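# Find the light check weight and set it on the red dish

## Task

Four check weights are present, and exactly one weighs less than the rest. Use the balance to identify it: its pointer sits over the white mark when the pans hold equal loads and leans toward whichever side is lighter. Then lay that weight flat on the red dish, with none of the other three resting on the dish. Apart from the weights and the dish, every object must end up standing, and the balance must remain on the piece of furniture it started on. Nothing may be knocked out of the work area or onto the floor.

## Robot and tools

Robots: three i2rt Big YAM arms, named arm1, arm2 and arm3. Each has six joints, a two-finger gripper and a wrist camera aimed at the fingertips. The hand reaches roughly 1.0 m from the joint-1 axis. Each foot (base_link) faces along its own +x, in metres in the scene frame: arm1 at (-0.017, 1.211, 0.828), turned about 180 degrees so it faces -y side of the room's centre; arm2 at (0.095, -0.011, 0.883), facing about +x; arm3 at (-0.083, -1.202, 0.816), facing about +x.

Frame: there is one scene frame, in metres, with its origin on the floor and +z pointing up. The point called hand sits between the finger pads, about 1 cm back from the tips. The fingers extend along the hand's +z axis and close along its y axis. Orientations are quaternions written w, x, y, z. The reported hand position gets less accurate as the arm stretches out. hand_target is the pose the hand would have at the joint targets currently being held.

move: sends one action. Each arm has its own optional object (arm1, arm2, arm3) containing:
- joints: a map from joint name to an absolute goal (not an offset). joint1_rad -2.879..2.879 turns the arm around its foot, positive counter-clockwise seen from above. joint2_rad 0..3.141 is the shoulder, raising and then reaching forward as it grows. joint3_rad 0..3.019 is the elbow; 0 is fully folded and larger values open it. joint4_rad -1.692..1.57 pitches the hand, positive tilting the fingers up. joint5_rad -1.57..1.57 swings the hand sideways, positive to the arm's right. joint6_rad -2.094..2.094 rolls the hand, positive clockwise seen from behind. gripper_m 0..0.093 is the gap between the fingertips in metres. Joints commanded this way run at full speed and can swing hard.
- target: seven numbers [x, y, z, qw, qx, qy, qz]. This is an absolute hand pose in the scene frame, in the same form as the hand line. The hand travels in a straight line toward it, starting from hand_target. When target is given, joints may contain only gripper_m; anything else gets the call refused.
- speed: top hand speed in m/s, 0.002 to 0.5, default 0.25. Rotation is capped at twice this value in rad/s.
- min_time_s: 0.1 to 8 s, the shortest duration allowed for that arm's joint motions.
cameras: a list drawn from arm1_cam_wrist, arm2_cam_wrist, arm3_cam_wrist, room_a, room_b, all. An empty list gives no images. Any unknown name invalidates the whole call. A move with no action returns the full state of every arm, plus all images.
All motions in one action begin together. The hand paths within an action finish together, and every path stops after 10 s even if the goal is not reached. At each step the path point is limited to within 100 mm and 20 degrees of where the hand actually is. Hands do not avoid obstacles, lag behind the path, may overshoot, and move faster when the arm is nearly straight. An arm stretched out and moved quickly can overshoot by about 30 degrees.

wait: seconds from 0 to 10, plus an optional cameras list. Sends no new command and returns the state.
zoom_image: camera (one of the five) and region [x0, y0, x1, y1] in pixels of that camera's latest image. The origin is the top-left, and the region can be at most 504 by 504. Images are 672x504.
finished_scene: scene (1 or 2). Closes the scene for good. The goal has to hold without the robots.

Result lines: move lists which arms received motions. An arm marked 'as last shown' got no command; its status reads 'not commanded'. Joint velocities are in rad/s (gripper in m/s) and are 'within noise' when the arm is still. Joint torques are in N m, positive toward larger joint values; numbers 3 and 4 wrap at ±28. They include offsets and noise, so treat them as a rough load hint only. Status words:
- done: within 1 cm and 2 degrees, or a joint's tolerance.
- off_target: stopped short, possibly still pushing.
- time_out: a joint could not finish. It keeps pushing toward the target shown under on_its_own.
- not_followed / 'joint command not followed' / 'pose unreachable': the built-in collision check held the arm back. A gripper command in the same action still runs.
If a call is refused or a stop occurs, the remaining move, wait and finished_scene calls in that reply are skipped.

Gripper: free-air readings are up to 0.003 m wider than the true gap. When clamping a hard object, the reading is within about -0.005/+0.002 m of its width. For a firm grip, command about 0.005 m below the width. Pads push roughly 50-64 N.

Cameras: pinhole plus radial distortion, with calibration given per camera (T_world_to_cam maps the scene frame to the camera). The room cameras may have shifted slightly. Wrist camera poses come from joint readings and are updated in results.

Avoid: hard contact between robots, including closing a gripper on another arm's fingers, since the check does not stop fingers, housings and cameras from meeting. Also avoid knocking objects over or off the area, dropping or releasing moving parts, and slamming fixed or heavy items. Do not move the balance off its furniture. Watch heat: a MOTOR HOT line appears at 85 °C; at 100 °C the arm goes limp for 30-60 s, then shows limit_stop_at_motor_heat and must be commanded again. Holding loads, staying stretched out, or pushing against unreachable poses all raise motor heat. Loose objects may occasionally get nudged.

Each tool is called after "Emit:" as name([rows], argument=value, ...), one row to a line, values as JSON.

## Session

Emit:
move()

Emit:
zoom_image(camera="room_a", region=[285, 200, 375, 290])

Emit:
zoom_image(camera="room_b", region=[410, 210, 510, 310])

Scene clock: 0.00 s.
Joint torques (N m): no reading
Heat: arm1: hottest joint2_rad 35 °C; arm2: hottest joint2_rad 29 °C; arm3: hottest joint2_rad 34 °C.
Joint velocities: within noise
arm1.joint_positions: joint1_rad=+0.776 joint2_rad=+0.602 joint3_rad=+1.507 joint4_rad=-1.261 joint5_rad=+0.098 joint6_rad=+0.607 gripper_m=+0.09396
arm1.joint_status: not commanded
arm1.hand: x=-0.1701 y=+1.0659 z=+1.4453 quat_wxyz=(-0.349, -0.815, -0.066, +0.457) (m; scene frame)
arm1.hand_target: x=-0.1672 y=+1.0691 z=+1.4583 quat_wxyz=(-0.357, -0.807, -0.065, +0.466) (m; scene frame)
arm1.hand_status: not commanded
arm2.joint_positions: joint1_rad=+0.021 joint2_rad=+0.603 joint3_rad=+1.379 joint4_rad=-1.633 joint5_rad=-0.031 joint6_rad=+0.148 gripper_m=+0.09396
arm2.joint_status: not commanded
arm2.hand: x=-0.0901 y=-0.0175 z=+1.3638 quat_wxyz=(+0.028, +0.934, -0.076, -0.347) (m; scene frame)
arm2.hand_target: x=-0.0886 y=-0.0177 z=+1.3730 quat_wxyz=(+0.029, +0.930, -0.075, -0.358) (m; scene frame)
arm2.hand_status: not commanded
arm3.joint_positions: joint1_rad=+0.525 joint2_rad=+0.628 joint3_rad=+1.422 joint4_rad=-1.611 joint5_rad=-0.278 joint6_rad=-0.485 gripper_m=+0.09396
arm3.joint_status: not commanded
arm3.hand: x=-0.2389 y=-1.3139 z=+1.3216 quat_wxyz=(+0.100, +0.819, +0.423, -0.374) (m; scene frame)
arm3.hand_target: x=-0.2372 y=-1.3133 z=+1.3292 quat_wxyz=(+0.099, +0.815, +0.422, -0.384) (m; scene frame)
arm3.hand_status: not commanded
pictures: arm1_cam_wrist, arm2_cam_wrist, arm3_cam_wrist, room_a, room_b
camera_calibration:
arm1_cam_wrist: T_world_to_cam=[[-0.42556, 0.75561, -0.49795, -0.15913], [0.81571, 0.08205, -0.57262, 0.91838], [-0.39182, -0.64986, -0.65127, 1.65793]] pos_world=[-0.16724, 1.12232, 1.5264]
arm2_cam_wrist: T_world_to_cam=[[0.10182, 0.98831, -0.1135, 0.18216], [0.9514, -0.13008, -0.27914, 0.5057], [-0.29064, -0.07956, -0.95352, 1.36181]] pos_world=[-0.10389, -0.00589, 1.46035]
arm3_cam_wrist: T_world_to_cam=[[-0.75947, 0.63816, 0.12632, 0.49296], [0.56873, 0.7456, -0.34731, 1.61149], [-0.31582, -0.19193, -0.9292, 0.99182]] pos_world=[-0.22889, -1.32575, 1.41902]

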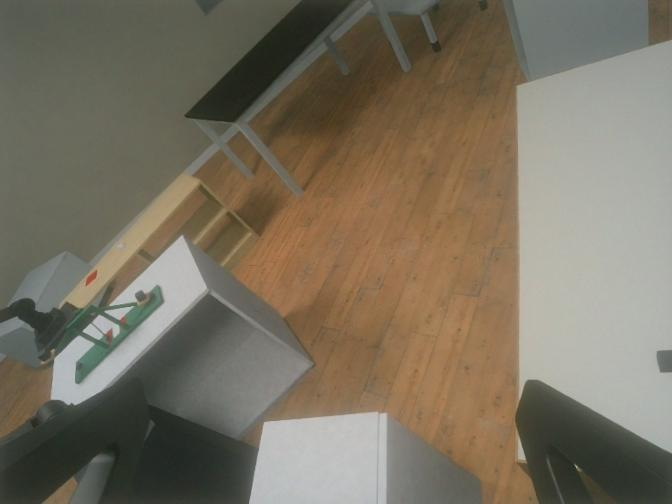

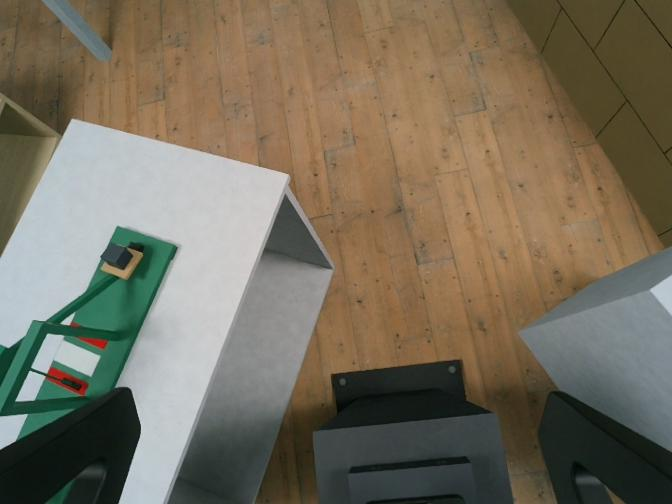

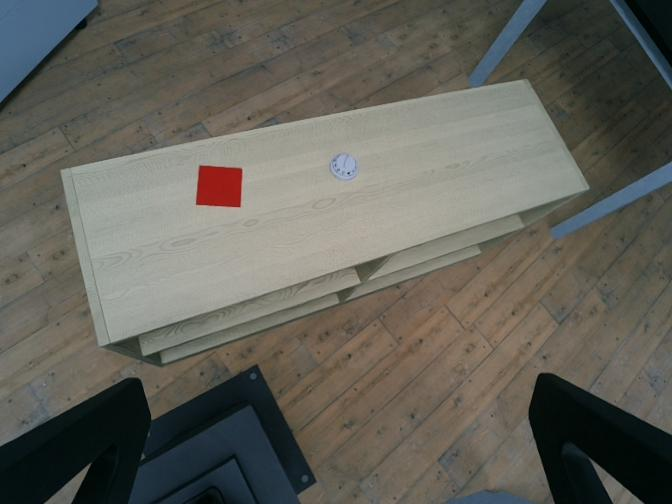

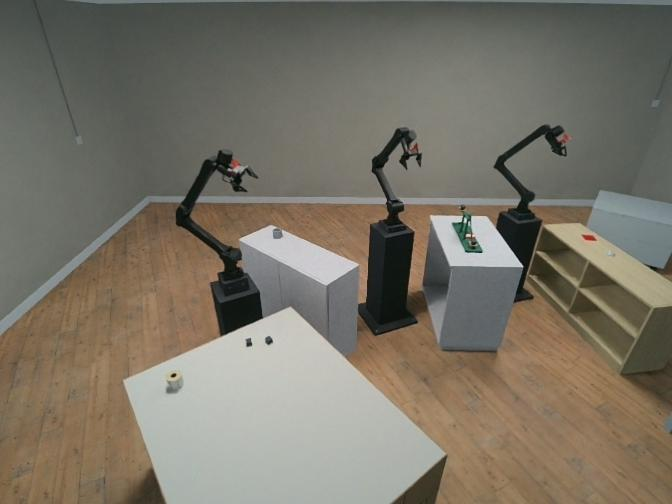

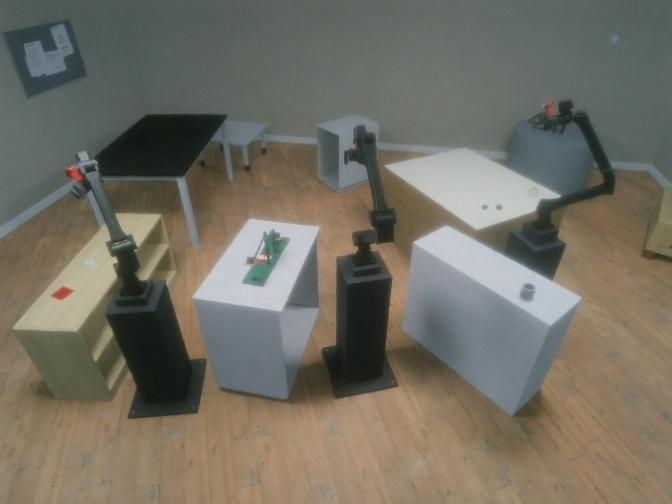

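Scaled by 5.600 from the camera's image (finer frame: 960x720).

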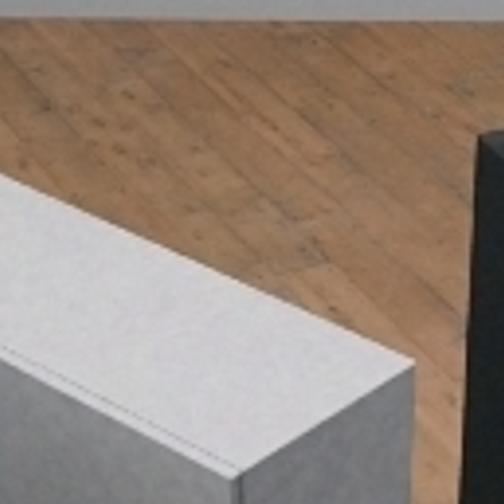

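Scaled by 5.040 from the camera's image (finer frame: 960x720).

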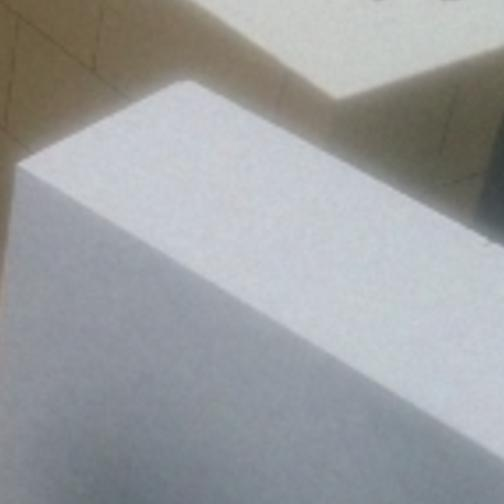

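Emit:
move(arm2={"joints":{"joint1_rad":1.0,"joint2_rad":0.4,"joint3_rad":0.9,"joint4_rad":-0.9,"joint5_rad":0,"joint6_rad":0},"min_time_s":1.8}, arm3={"joints":{"joint1_rad":-1.7,"joint2_rad":0.7,"joint3_rad":1.1,"joint4_rad":-1.0,"joint5_rad":0,"joint6_rad":0},"min_time_s":2.2}, cameras=["arm2_cam_wrist","arm3_cam_wrist","room_a","room_b"])

Emit:
zoom_image(camera="room_a", region=[430, 190, 510, 270])

Emit:
zoom_image(camera="room_b", region=[220, 210, 310, 300])

Scene clock: 3.30 s.
Joint torques (N m): arm1=[-0.67 2.96 9.84 2.24 0.07 -0.12] | arm2=[2.2 1.2 10.26 2.56 0.05 -0.03] | arm3=[-1.67 -1.32 8.05 2.48 0.14 0.05]
Heat: arm1: hottest joint2_rad 35 °C; arm2: hottest joint2_rad 29 °C; arm3: hottest joint2_rad 34 °C.
move: arm2 done; arm3 done
Joint velocities: within noise
arm1: as last shown
arm2.joint_positions: joint1_rad=+0.989 joint2_rad=+0.413 joint3_rad=+0.908 joint4_rad=-0.914 joint5_rad=-0.002 joint6_rad=+0.010 gripper_m=+0.09396
arm2.joint_status: all done
arm2.hand: x=-0.0630 y=-0.2310 z=+1.3048 quat_wxyz=(+0.245, +0.752, +0.379, -0.480)
arm2.hand_target: x=-0.0599 y=-0.2310 z=+1.3065 quat_wxyz=(+0.248, +0.744, +0.384, -0.487)
arm2.hand_status: not commanded
arm3.joint_positions: joint1_rad=-1.693 joint2_rad=+0.691 joint3_rad=+1.105 joint4_rad=-1.014 joint5_rad=-0.003 joint6_rad=-0.009 gripper_m=+0.09397
arm3.joint_status: all done
arm3.hand: x=+0.0156 y=-0.8905 z=+1.2552 quat_wxyz=(-0.374, +0.529, -0.708, -0.282)
arm3.hand_target: x=+0.0197 y=-0.8866 z=+1.2521 quat_wxyz=(-0.374, +0.522, -0.713, -0.281)
arm3.hand_status: not commanded
arm2_cam_wrist: T_world_to_cam=[[-0.81796, 0.57527, -0.00342, 0.08668], [0.43581, 0.61576, -0.65644, 1.06784], [-0.37552, -0.53843, -0.75437, 0.92521]] pos_world=[-0.04704, -0.20923, 1.39922]
arm3_cam_wrist: T_world_to_cam=[[0.9553, -0.29379, -0.03312, -0.23219], [-0.26788, -0.81268, -0.51748, -0.03298], [0.12511, 0.50322, -0.85505, 1.61087]] pos_world=[0.01143, -0.90564, 1.35263]

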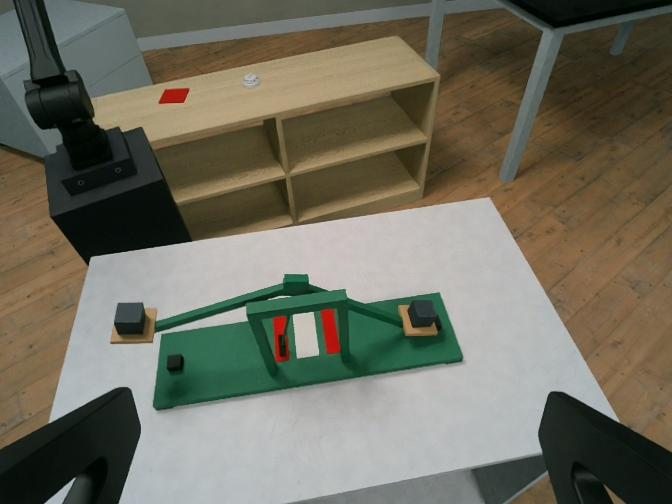

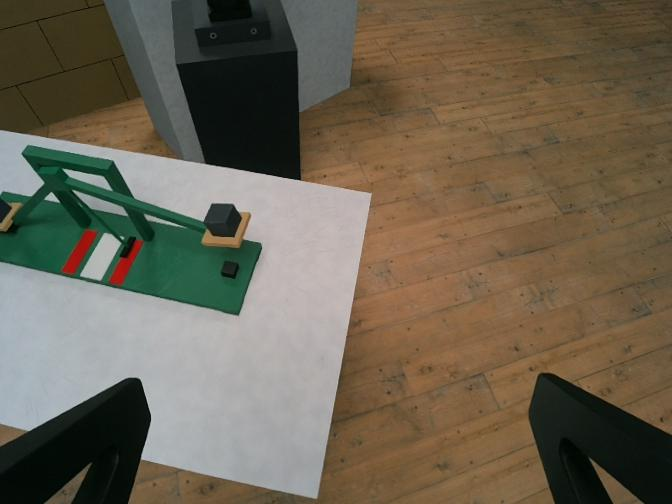

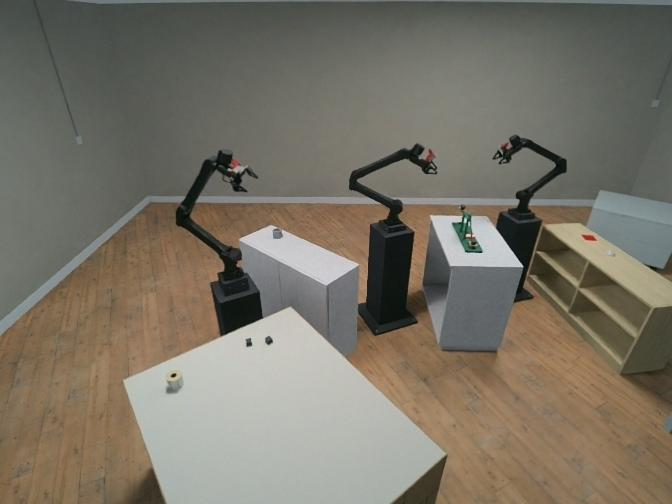

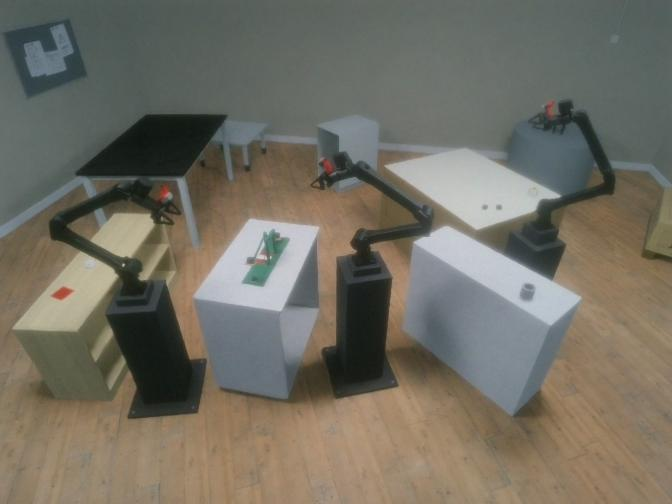

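Scaled by 6.300 from the camera's image (finer frame: 960x720).

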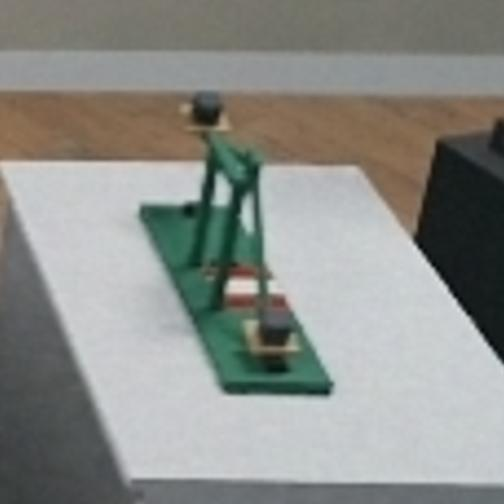

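Scaled by 5.600 from the camera's image (finer frame: 960x720).

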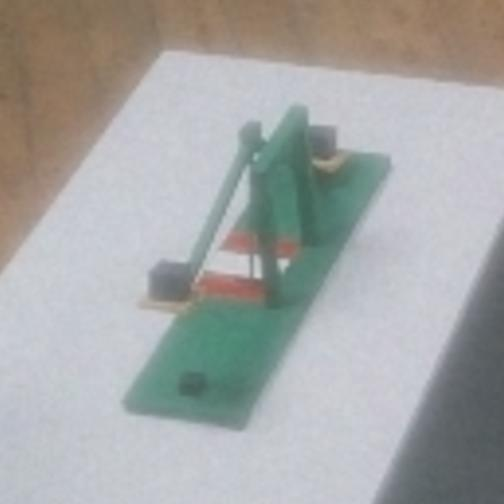

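Emit:
move(arm3={"target":[-0.085,-0.605,1.05,-0.2899,0.5167,-0.8054,-0.0128],"speed":0.25}, cameras=["arm2_cam_wrist","arm3_cam_wrist"])

Scene clock: 7.10 s.
Joint torques (N m): arm1=[-0.56 3.19 9.61 2.21 0.11 -0.12] | arm2=[2.2 0.85 10.25 2.54 0.05 -0.02] | arm3=[-0.73 -15.62 11.67 0.62 0.53 0.06]
Heat: arm1: hottest joint2_rad 35 °C; arm2: hottest joint2_rad 29 °C; arm3: hottest joint2_rad 34 °C.
move: arm3 off_target
Joint velocities: within noise
arm1, arm2: as last shown
arm3.joint_positions: joint1_rad=-1.248 joint2_rad=+1.709 joint3_rad=+1.559 joint4_rad=-1.153 joint5_rad=+0.526 joint6_rad=+0.495 gripper_m=+0.09397
arm3.joint_status: not commanded
arm3.hand: x=-0.0815 y=-0.6179 z=+1.0421 quat_wxyz=(-0.286, +0.522, -0.804, -0.005)
arm3.hand_target: x=-0.0851 y=-0.6057 z=+1.0500 quat_wxyz=(-0.290, +0.517, -0.805, -0.013)
arm3.hand_status: off_target (0.016 m and 1.2 deg from the pose sent, 0.366 m and 34.3 deg at the start)
arm2_cam_wrist: T_world_to_cam=[[-0.81796, 0.57527, -0.00342, 0.08668], [0.43581, 0.61576, -0.65644, 1.06784], [-0.37552, -0.53843, -0.75437, 0.92521]] pos_world=[-0.04704, -0.20923, 1.39922]
arm3_cam_wrist: T_world_to_cam=[[0.83503, -0.47877, 0.27113, -0.50753], [-0.47575, -0.87581, -0.08132, -0.45823], [0.2764, -0.06109, -0.9591, 1.07578]] pos_world=[-0.09155, -0.5786, 1.13212]

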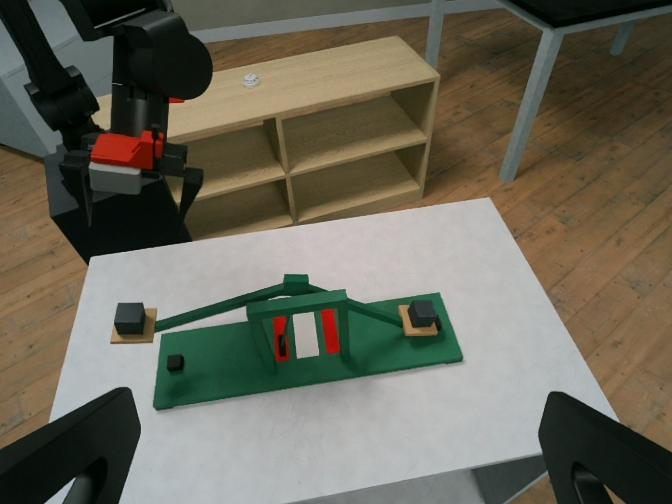

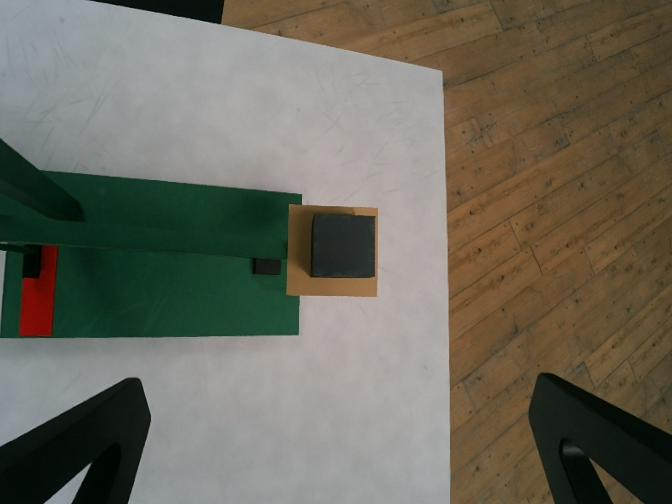

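Emit:
move(arm3={"target":[-0.035,-0.578,0.949,-0.2899,0.5167,-0.8054,-0.0128],"speed":0.1}, cameras=["arm2_cam_wrist","arm3_cam_wrist"])

Emit:
zoom_image(camera="arm2_cam_wrist", region=[40, 200, 220, 380])

Scene clock: 9.43 s.
Joint torques (N m): arm1=[0.03 2.49 9.78 2.19 0.11 -0.15] | arm2=[2.02 0.97 10.28 2.51 0.04 -0.02] | arm3=[-1.26 -16.21 7.95 1.59 0.29 -0.14]
Heat: arm1: hottest joint2_rad 35 °C; arm2: hottest joint2_rad 29 °C; arm3: hottest joint2_rad 35 °C.
move: arm3 off_target
Joint velocities: within noise
arm1, arm2: as last shown
arm3.joint_positions: joint1_rad=-1.335 joint2_rad=+1.807 joint3_rad=+1.484 joint4_rad=-0.891 joint5_rad=+0.503 joint6_rad=+0.410 gripper_m=+0.09397
arm3.joint_status: not commanded
arm3.hand: x=-0.0375 y=-0.5805 z=+0.9687 quat_wxyz=(-0.296, +0.511, -0.806, -0.024)
arm3.hand_target: x=-0.0352 y=-0.5786 z=+0.9493 quat_wxyz=(-0.290, +0.517, -0.805, -0.013)
arm3.hand_status: off_target (0.020 m and 1.6 deg from the pose sent, 0.111 m and 1.2 deg at the start)
arm2_cam_wrist: T_world_to_cam=[[-0.81796, 0.57527, -0.00342, 0.08668], [0.43581, 0.61576, -0.65644, 1.06784], [-0.37552, -0.53843, -0.75437, 0.92521]] pos_world=[-0.04704, -0.20923, 1.39922]
arm3_cam_wrist: T_world_to_cam=[[0.83171, -0.49872, 0.24399, -0.49188], [-0.48435, -0.86657, -0.12022, -0.36781], [0.27139, -0.01819, -0.9623, 1.02326]] pos_world=[-0.04675, -0.54543, 1.06048]

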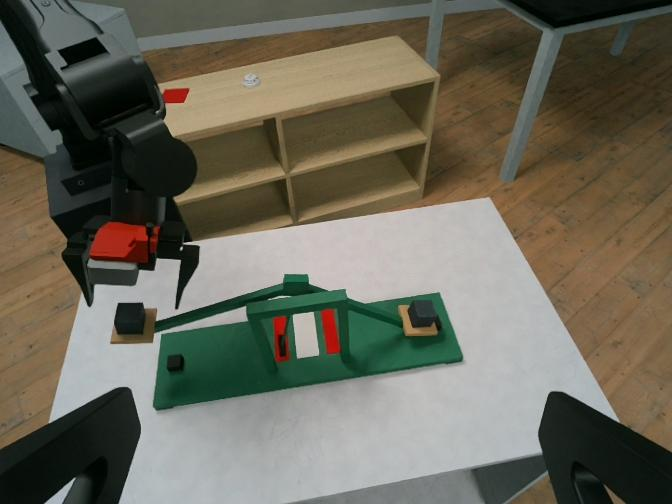

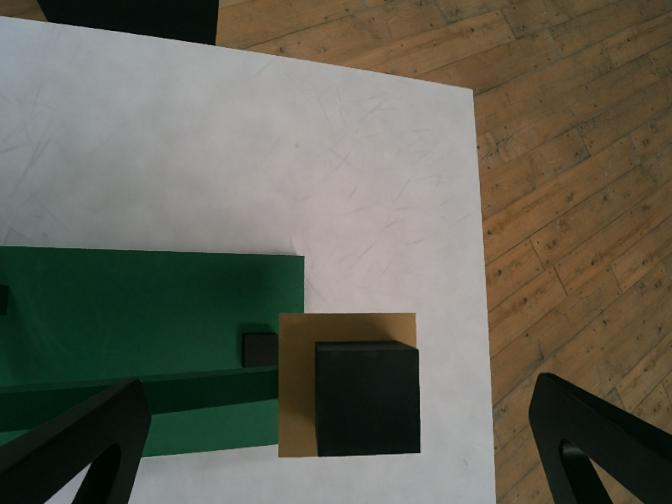

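Scaled by 2.800 from the camera's image (finer frame: 960x720).

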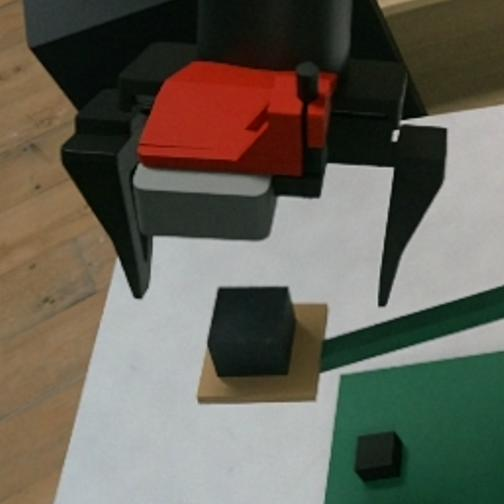

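Emit:
move(arm3={"target":[-0.024,-0.588,0.926,-0.2899,0.5167,-0.8054,-0.0128],"speed":0.05}, cameras=["arm2_cam_wrist","arm3_cam_wrist"])

Emit:
zoom_image(camera="arm2_cam_wrist", region=[40, 200, 220, 380])

Scene clock: 11.10 s.
Joint torques (N m): arm1=[-0.5 3.14 9.78 2.21 0.08 -0.2] | arm2=[2.02 1.03 10.28 2.5 0.04 -0.04] | arm3=[-1.44 -16.21 7.56 1.62 0.28 -0.11]
Heat: arm1: hottest joint2_rad 35 °C; arm2: hottest joint2_rad 29 °C; arm3: hottest joint2_rad 35 °C.
move: arm3 off_target
Joint velocities: within noise
arm1, arm2: as last shown
arm3.joint_positions: joint1_rad=-1.353 joint2_rad=+1.807 joint3_rad=+1.416 joint4_rad=-0.814 joint5_rad=+0.497 joint6_rad=+0.389 gripper_m=+0.09397
arm3.joint_status: not commanded
arm3.hand: x=-0.0269 y=-0.5885 z=+0.9443 quat_wxyz=(-0.296, +0.512, -0.806, -0.023)
arm3.hand_target: x=-0.0241 y=-0.5885 z=+0.9263 quat_wxyz=(-0.290, +0.517, -0.805, -0.013)
arm3.hand_status: off_target (0.019 m and 1.5 deg from the pose sent, 0.045 m and 1.6 deg at the start)
arm2_cam_wrist: T_world_to_cam=[[-0.81796, 0.57527, -0.00342, 0.08668], [0.43581, 0.61576, -0.65644, 1.06784], [-0.37552, -0.53843, -0.75437, 0.92521]] pos_world=[-0.04704, -0.20923, 1.39922]
arm3_cam_wrist: T_world_to_cam=[[0.83195, -0.49767, 0.24533, -0.49935], [-0.48355, -0.86715, -0.11928, -0.37369], [0.2721, -0.0194, -0.96207, 0.99591]] pos_world=[-0.03625, -0.55323, 1.03608]

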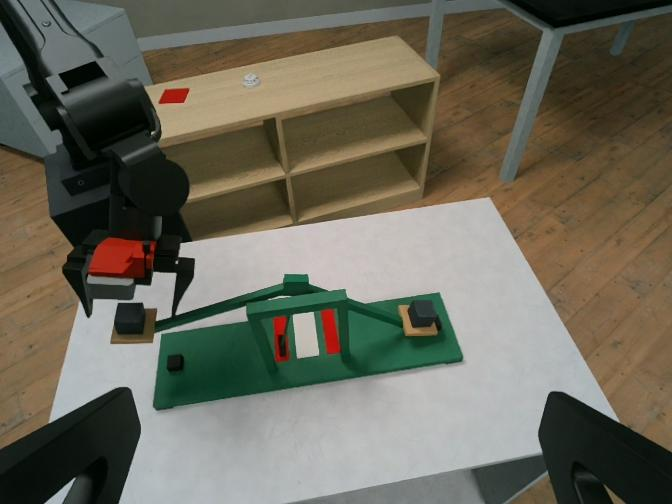

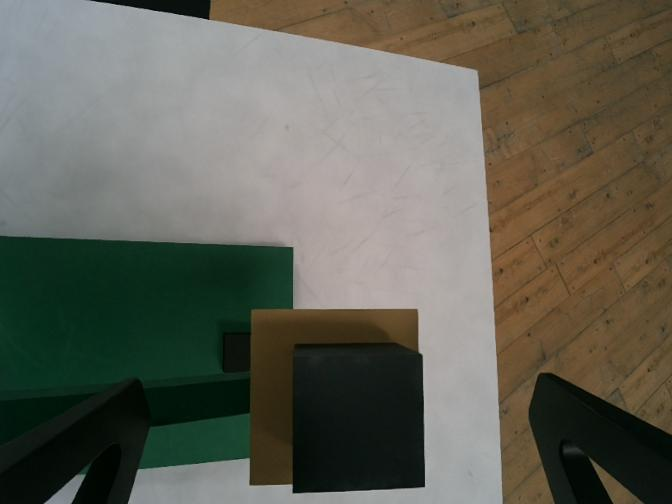

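Scaled by 2.800 from the camera's image (finer frame: 960x720).

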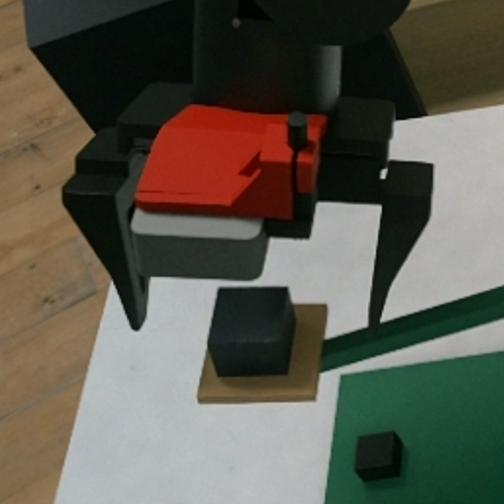

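Emit:
move(arm3={"target":[-0.0175,-0.5945,0.911,-0.2899,0.5167,-0.8054,-0.0128],"speed":0.04}, cameras=["arm2_cam_wrist","arm3_cam_wrist"])

Emit:
zoom_image(camera="arm2_cam_wrist", region=[40, 200, 220, 380])

Scene clock: 12.43 s.
Joint torques (N m): arm1=[-0.62 3.08 9.78 2.04 0.1 -0.16] | arm2=[2.26 0.79 10.26 2.54 0.05 -0.02] | arm3=[-1.67 -16.09 7.3 1.54 0.27 -0.06]
Heat: arm1: hottest joint2_rad 35 °C; arm2: hottest joint2_rad 29 °C; arm3: hottest joint2_rad 35 °C.
move: arm3 off_target
Joint velocities: within noise
arm1, arm2: as last shown
arm3.joint_positions: joint1_rad=-1.363 joint2_rad=+1.807 joint3_rad=+1.374 joint4_rad=-0.765 joint5_rad=+0.493 joint6_rad=+0.377 gripper_m=+0.09397
arm3.joint_status: not commanded
arm3.hand: x=-0.0212 y=-0.5937 z=+0.9299 quat_wxyz=(-0.297, +0.512, -0.806, -0.024)
arm3.hand_target: x=-0.0176 y=-0.5951 z=+0.9113 quat_wxyz=(-0.290, +0.517, -0.805, -0.013)
arm3.hand_status: off_target (0.019 m and 1.6 deg from the pose sent, 0.035 m and 1.5 deg at the start)
arm2_cam_wrist: T_world_to_cam=[[-0.81796, 0.57527, -0.00342, 0.08668], [0.43581, 0.61576, -0.65644, 1.06784], [-0.37552, -0.53843, -0.75437, 0.92521]] pos_world=[-0.04704, -0.20923, 1.39922]
arm3_cam_wrist: T_world_to_cam=[[0.83226, -0.49759, 0.24443, -0.50227], [-0.48292, -0.86724, -0.12117, -0.37543], [0.27227, -0.0172, -0.96207, 0.98163]] pos_world=[-0.03055, -0.55863, 1.02167]

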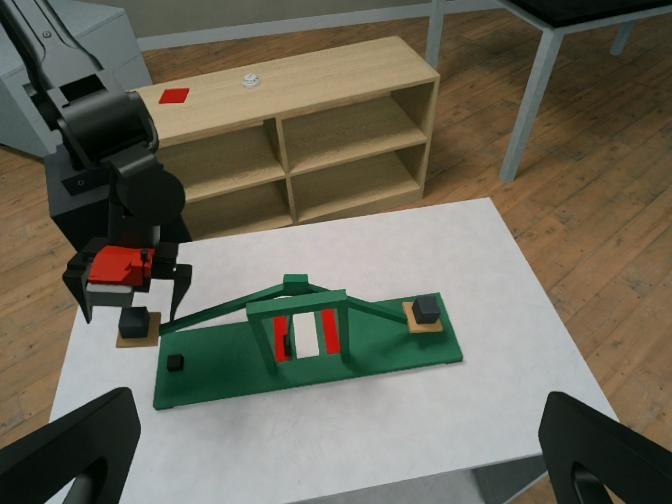

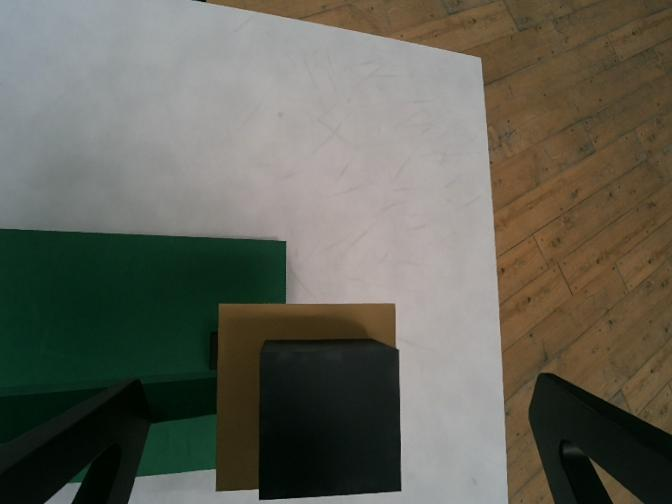

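Scaled by 2.800 from the camera's image (finer frame: 960x720).

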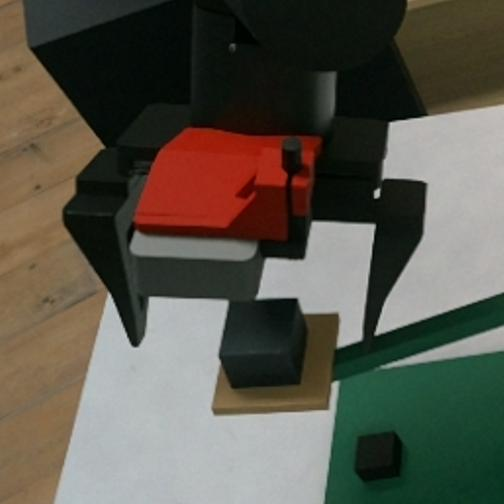

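Emit:
move(arm3={"target":[-0.0225,-0.593,0.931,-0.2899,0.5167,-0.8054,-0.0128],"speed":0.05})

Emit:
move(arm3={"joints":{"gripper_m":0.056}}, cameras=["arm2_cam_wrist","arm3_cam_wrist"])

Emit:
zoom_image(camera="arm2_cam_wrist", region=[40, 200, 220, 380])

Scene clock: 14.10 s.
Joint torques (N m): arm1=[-0.32 3.02 9.78 2.13 0.09 -0.13] | arm2=[2.26 1.03 10.33 2.52 0.05 -0.04] | arm3=[-0.79 -17.2 9.72 0.68 0.4 -0.02]
Heat: arm1: hottest joint2_rad 35 °C; arm2: hottest joint2_rad 29 °C; arm3: hottest joint2_rad 35 °C.
move: arm3 done
Joint velocities: within noise
arm1, arm2: as last shown
arm3.joint_positions: joint1_rad=-1.363 joint2_rad=+1.807 joint3_rad=+1.374 joint4_rad=-0.798 joint5_rad=+0.493 joint6_rad=+0.377 gripper_m=+0.09397
arm3.joint_status: not commanded
arm3.hand: x=-0.0209 y=-0.6008 z=+0.9272 quat_wxyz=(-0.289, +0.517, -0.806, -0.010)
arm3.hand_target: x=-0.0225 y=-0.5932 z=+0.9310 quat_wxyz=(-0.290, +0.517, -0.805, -0.013)
arm3.hand_status: done (0.009 m and 0.3 deg from the pose sent, 0.002 m and 1.6 deg at the start)
pictures: none

Scene clock: 14.87 s.
Joint torques (N m): arm1=[-0.21 3.02 9.78 2.09 0.07 -0.12] | arm2=[2.26 0.85 10.26 2.5 0.04 -0.04] | arm3=[-0.79 -17.26 9.72 0.77 0.47 -0.02]
Heat: arm1: hottest joint2_rad 35 °C; arm2: hottest joint2_rad 29 °C; arm3: hottest joint2_rad 35 °C.
move: arm3 done
Joint velocities: within noise
arm1, arm2: as last shown
arm3.joint_positions: joint1_rad=-1.362 joint2_rad=+1.807 joint3_rad=+1.374 joint4_rad=-0.799 joint5_rad=+0.491 joint6_rad=+0.377 gripper_m=+0.05613
arm3.joint_status: all done
arm3.hand: x=-0.0219 y=-0.6009 z=+0.9270 quat_wxyz=(-0.288, +0.518, -0.806, -0.010)
arm3.hand_target: x=-0.0225 y=-0.5932 z=+0.9310 quat_wxyz=(-0.290, +0.517, -0.805, -0.013)
arm3.hand_status: not commanded
arm2_cam_wrist: T_world_to_cam=[[-0.81796, 0.57527, -0.00342, 0.08668], [0.43581, 0.61576, -0.65644, 1.06784], [-0.37552, -0.53843, -0.75437, 0.92521]] pos_world=[-0.04704, -0.20923, 1.39922]
arm3_cam_wrist: T_world_to_cam=[[0.83331, -0.48721, 0.2612, -0.51392], [-0.48118, -0.87187, -0.09118, -0.41286], [0.27216, -0.0497, -0.96097, 0.95843]] pos_world=[-0.03125, -0.5627, 1.01761]

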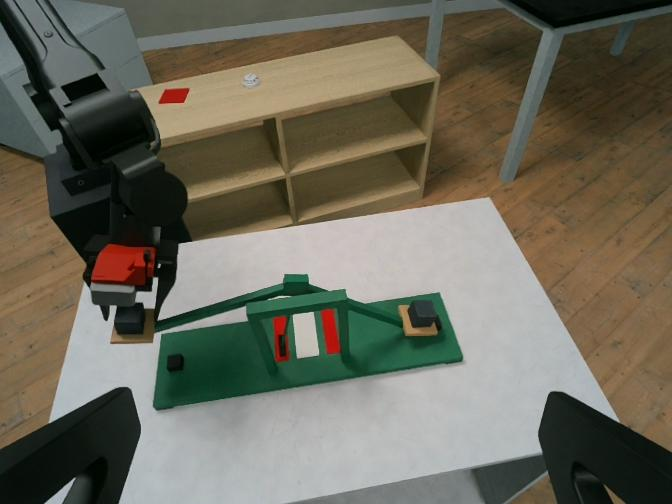

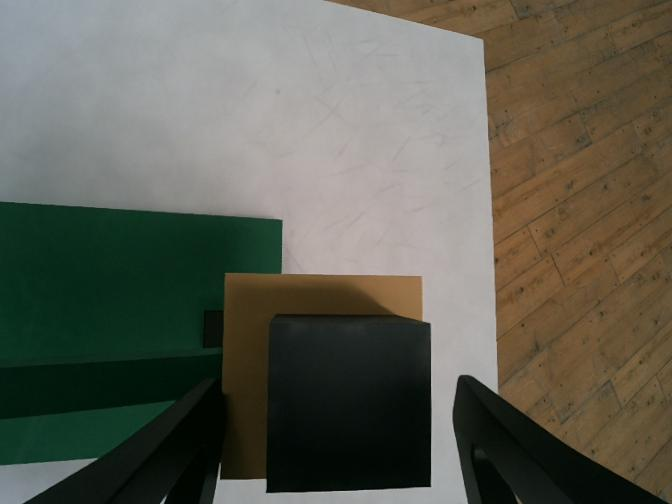

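Scaled by 2.800 from the camera's image (finer frame: 960x720).

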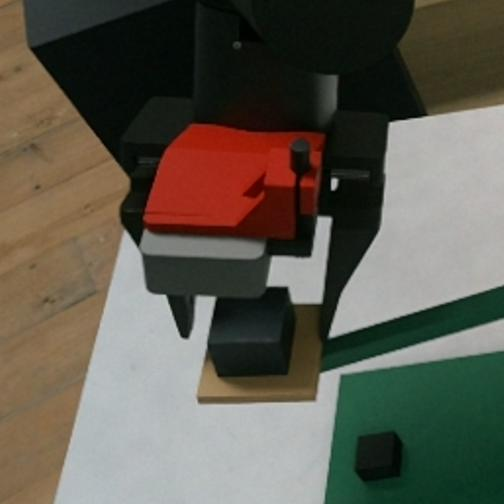

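Emit:
move(arm3={"target":[-0.0195,-0.589,0.932,-0.2899,0.5167,-0.8054,-0.0128],"speed":0.04})

Emit:
move(arm3={"joints":{"gripper_m":0.023}}, cameras=["arm2_cam_wrist","arm3_cam_wrist"])

Emit:
zoom_image(camera="arm2_cam_wrist", region=[40, 200, 220, 380])

Scene clock: 16.17 s.
Joint torques (N m): arm1=[-0.21 3.14 9.87 2.03 0.08 -0.13] | arm2=[2.2 1.03 10.28 2.55 0.05 -0.03] | arm3=[-1.26 -16.79 10.67 0.68 0.38 -0.09]
Heat: arm1: hottest joint3_rad 36 °C; arm2: hottest joint2_rad 29 °C; arm3: hottest joint2_rad 36 °C.
move: arm3 off_target
Joint velocities: within noise
arm1.joint_positions: joint1_rad=+0.776 joint2_rad=+0.602 joint3_rad=+1.507 joint4_rad=-1.261 joint5_rad=+0.098 joint6_rad=+0.607 gripper_m=+0.09396
arm1.joint_status: not commanded
arm1.hand: x=-0.1701 y=+1.0659 z=+1.4453 quat_wxyz=(-0.349, -0.815, -0.066, +0.457)
arm1.hand_target: x=-0.1672 y=+1.0691 z=+1.4583 quat_wxyz=(-0.357, -0.807, -0.065, +0.466)
arm1.hand_status: not commanded
arm2: as last shown
arm3.joint_positions: joint1_rad=-1.362 joint2_rad=+1.807 joint3_rad=+1.374 joint4_rad=-0.799 joint5_rad=+0.491 joint6_rad=+0.377 gripper_m=+0.05611
arm3.joint_status: not commanded
arm3.hand: x=-0.0219 y=-0.6009 z=+0.9270 quat_wxyz=(-0.288, +0.518, -0.806, -0.010)
arm3.hand_target: x=-0.0195 y=-0.5895 z=+0.9321 quat_wxyz=(-0.290, +0.517, -0.805, -0.013)
arm3.hand_status: off_target (0.013 m and 0.4 deg from the pose sent, 0.013 m and 0.4 deg at the start)
pictures: none

Scene clock: 16.73 s.
Joint torques (N m): arm1=[-0.15 3.43 9.78 1.98 0.08 -0.11] | arm2=[2.43 0.79 10.29 2.51 0.04 -0.02] | arm3=[-1.49 -16.62 10.67 0.73 0.49 -0.09]
Heat: arm1: hottest joint3_rad 36 °C; arm2: hottest joint2_rad 29 °C; arm3: hottest joint2_rad 36 °C.
move: arm3 off_target
Joint velocities: within noise
arm1: as last shown
arm2.joint_positions: joint1_rad=+0.989 joint2_rad=+0.413 joint3_rad=+0.908 joint4_rad=-0.914 joint5_rad=-0.002 joint6_rad=+0.010 gripper_m=+0.09396
arm2.joint_status: not commanded
arm2.hand: x=-0.0630 y=-0.2310 z=+1.3048 quat_wxyz=(+0.245, +0.752, +0.379, -0.480)
arm2.hand_target: x=-0.0599 y=-0.2310 z=+1.3065 quat_wxyz=(+0.248, +0.744, +0.384, -0.487)
arm2.hand_status: not commanded
arm3.joint_positions: joint1_rad=-1.362 joint2_rad=+1.807 joint3_rad=+1.374 joint4_rad=-0.800 joint5_rad=+0.489 joint6_rad=+0.377 gripper_m=+0.03080
arm3.joint_status: gripper_m off_target (ended at +0.03083, target +0.02300)
arm3.hand: x=-0.0225 y=-0.6011 z=+0.9267 quat_wxyz=(-0.286, +0.518, -0.806, -0.011)
arm3.hand_target: x=-0.0194 y=-0.5895 z=+0.9321 quat_wxyz=(-0.290, +0.517, -0.805, -0.013)
arm3.hand_status: not commanded
arm2_cam_wrist: T_world_to_cam=[[-0.81796, 0.57527, -0.00342, 0.08668], [0.43581, 0.61576, -0.65644, 1.06784], [-0.37552, -0.53843, -0.75437, 0.92521]] pos_world=[-0.04704, -0.20923, 1.39922]
arm3_cam_wrist: T_world_to_cam=[[0.83467, -0.48541, 0.26018, -0.51136], [-0.48, -0.8728, -0.08849, -0.41643], [0.27004, -0.05102, -0.9615, 0.95791]] pos_world=[-0.03175, -0.5628, 1.01722]

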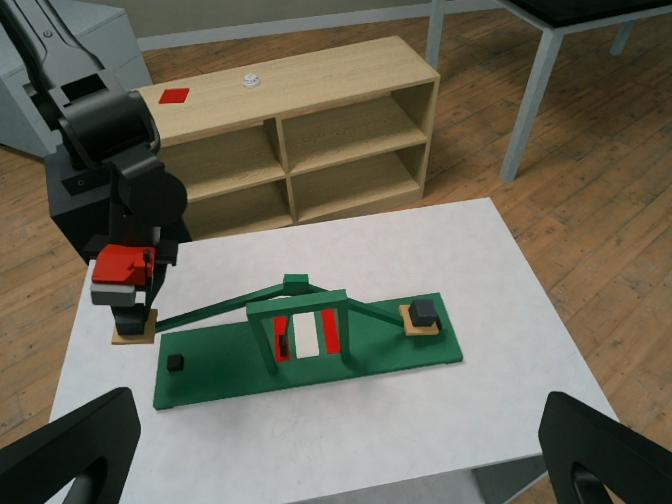

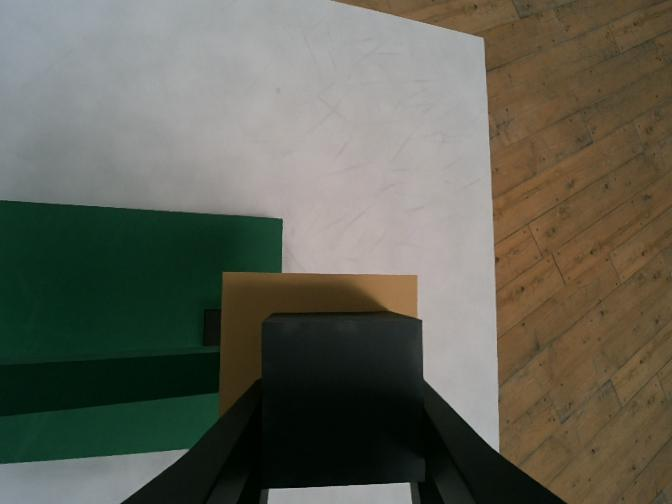

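Scaled by 2.800 from the camera's image (finer frame: 960x720).

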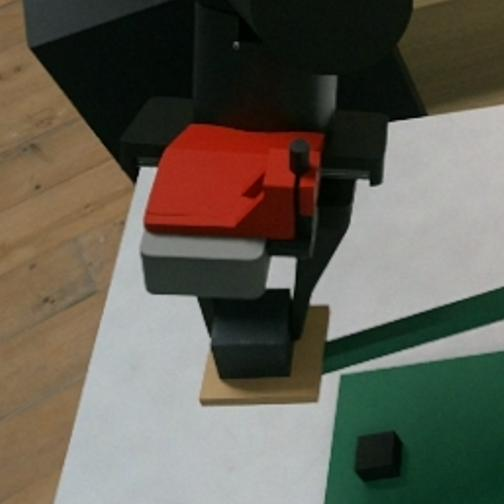

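Emit:
move(arm3={"target":[-0.04,-0.62,1.09,-0.2899,0.5167,-0.8054,-0.0128],"speed":0.12})

Emit:
move(arm3={"joints":{"joint1_rad":1.2,"joint2_rad":1.1,"joint3_rad":1.4,"joint4_rad":-1.3,"joint5_rad":0,"joint6_rad":0},"min_time_s":2.8}, cameras=["arm2_cam_wrist","arm3_cam_wrist"])

Scene clock: 19.20 s.
Joint torques (N m): arm1=[-0.44 2.96 9.68 2.09 0.08 -0.14] | arm2=[2.14 0.85 10.29 2.54 0.06 -0.03] | arm3=[-0.38 -17.73 12.23 0.68 0.6 0.1]
Heat: arm1: hottest joint3_rad 36 °C; arm2: hottest joint3_rad 30 °C; arm3: hottest joint2_rad 36 °C.
move: arm3 off_target
Joint velocities: within noise
arm1, arm2: as last shown
arm3.joint_positions: joint1_rad=-1.331 joint2_rad=+1.674 joint3_rad=+1.563 joint4_rad=-1.194 joint5_rad=+0.500 joint6_rad=+0.409 gripper_m=+0.03080
arm3.joint_status: not commanded
arm3.hand: x=-0.0360 y=-0.6310 z=+1.0582 quat_wxyz=(-0.274, +0.527, -0.804, +0.013)
arm3.hand_target: x=-0.0398 y=-0.6215 z=+1.0900 quat_wxyz=(-0.290, +0.517, -0.805, -0.013)
arm3.hand_status: off_target (0.034 m and 3.7 deg from the pose sent, 0.165 m and 0.5 deg at the start)
pictures: none

Scene clock: 22.67 s.
Joint torques (N m): arm1=[-0.5 3.19 9.81 2.09 0.1 -0.11] | arm2=[2.26 0.79 10.29 2.55 0.04 -0.03] | arm3=[-0.91 -8.59 8.39 1.22 -0.04 -0.16]
Heat: arm1: hottest joint3_rad 36 °C; arm2: hottest joint3_rad 30 °C; arm3: hottest joint2_rad 36 °C.
move: arm3 done
Joint velocities: within noise
arm1, arm2: as last shown
arm3.joint_positions: joint1_rad=+1.195 joint2_rad=+1.111 joint3_rad=+1.401 joint4_rad=-1.295 joint5_rad=+0.002 joint6_rad=+0.009 gripper_m=+0.03080
arm3.joint_status: all done
arm3.hand: x=-0.2956 y=-1.5565 z=+1.2160 quat_wxyz=(+0.132, +0.839, +0.467, -0.246)
arm3.hand_target: x=-0.2913 y=-1.5543 z=+1.2192 quat_wxyz=(+0.134, +0.835, +0.473, -0.248)
arm3.hand_status: not commanded
arm2_cam_wrist: T_world_to_cam=[[-0.81796, 0.57527, -0.00342, 0.08668], [0.43581, 0.61576, -0.65644, 1.06784], [-0.37552, -0.53843, -0.75437, 0.92521]] pos_world=[-0.04704, -0.20923, 1.39922]
arm3_cam_wrist: T_world_to_cam=[[-0.83696, 0.54709, -0.01396, 0.62396], [0.54366, 0.82825, -0.13578, 1.65205], [-0.06272, -0.12123, -0.99064, 1.08888]] pos_world=[-0.30763, -1.57767, 1.31171]

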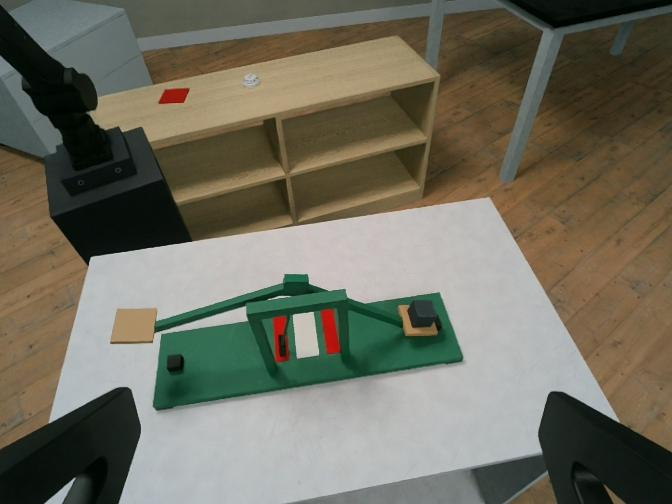

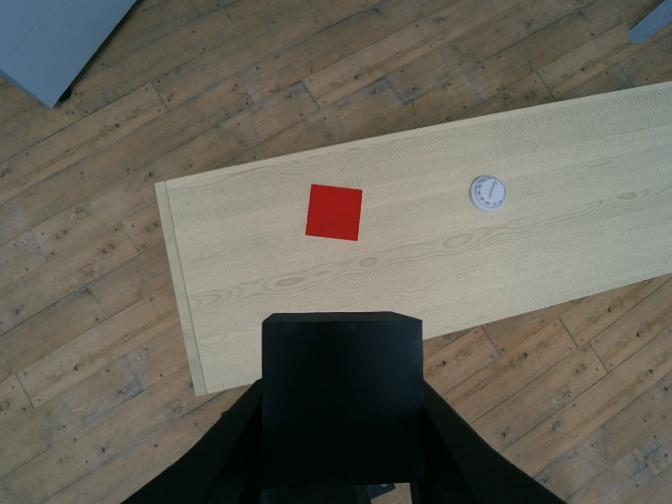

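Emit:
move(arm3={"target":[-0.384,-1.718,0.77,0.124,0.841,0.479,-0.2175],"speed":0.25}, cameras=["arm3_cam_wrist","room_a"])

Emit:
zoom_image(camera="room_a", region=[540, 190, 640, 290])

Scene clock: 26.27 s.
Joint torques (N m): arm1=[-0.44 2.67 9.76 2.17 0.09 -0.11] | arm2=[2.37 0.91 10.29 2.55 0.05 -0.02] | arm3=[-0.73 -16.38 8.77 1.83 -0.06 -0.01]
Heat: arm1: hottest joint3_rad 37 °C; arm2: hottest joint3_rad 30 °C; arm3: hottest joint2_rad 36 °C.
move: arm3 off_target
Joint velocities: within noise
arm1, arm2: as last shown
arm3.joint_positions: joint1_rad=+1.208 joint2_rad=+1.932 joint3_rad=+1.060 joint4_rad=-0.230 joint5_rad=-0.003 joint6_rad=+0.009 gripper_m=+0.03080
arm3.joint_status: not commanded
arm3.hand: x=-0.3777 y=-1.6977 z=+0.7631 quat_wxyz=(+0.113, +0.846, +0.479, -0.203)
arm3.hand_target: x=-0.3834 y=-1.7173 z=+0.7705 quat_wxyz=(+0.124, +0.841, +0.479, -0.217)
arm3.hand_status: off_target (0.022 m and 2.2 deg from the pose sent, 0.482 m and 3.6 deg at the start)
arm3_cam_wrist: T_world_to_cam=[[-0.84409, 0.53597, -0.0157, 0.60586], [0.53614, 0.84322, -0.03903, 1.70087], [-0.00768, -0.04136, -0.99911, 0.78068]] pos_world=[-0.39451, -1.72664, 0.85588]

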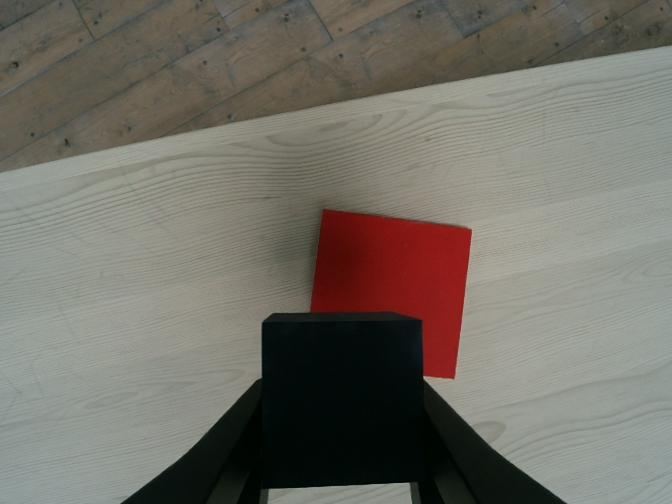

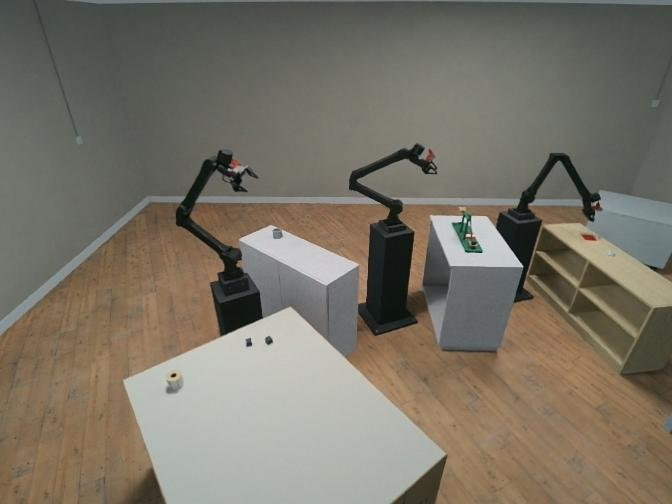

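Scaled by 5.040 from the camera's image (finer frame: 960x720).

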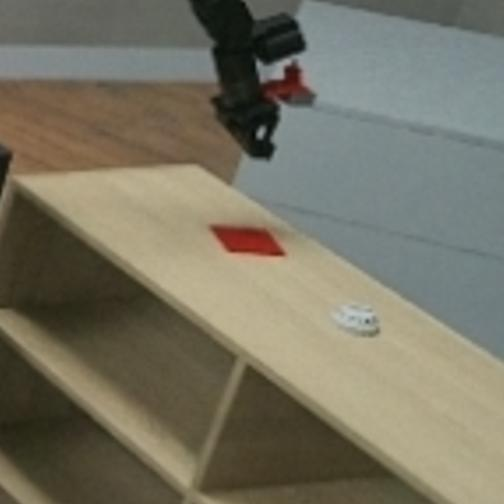

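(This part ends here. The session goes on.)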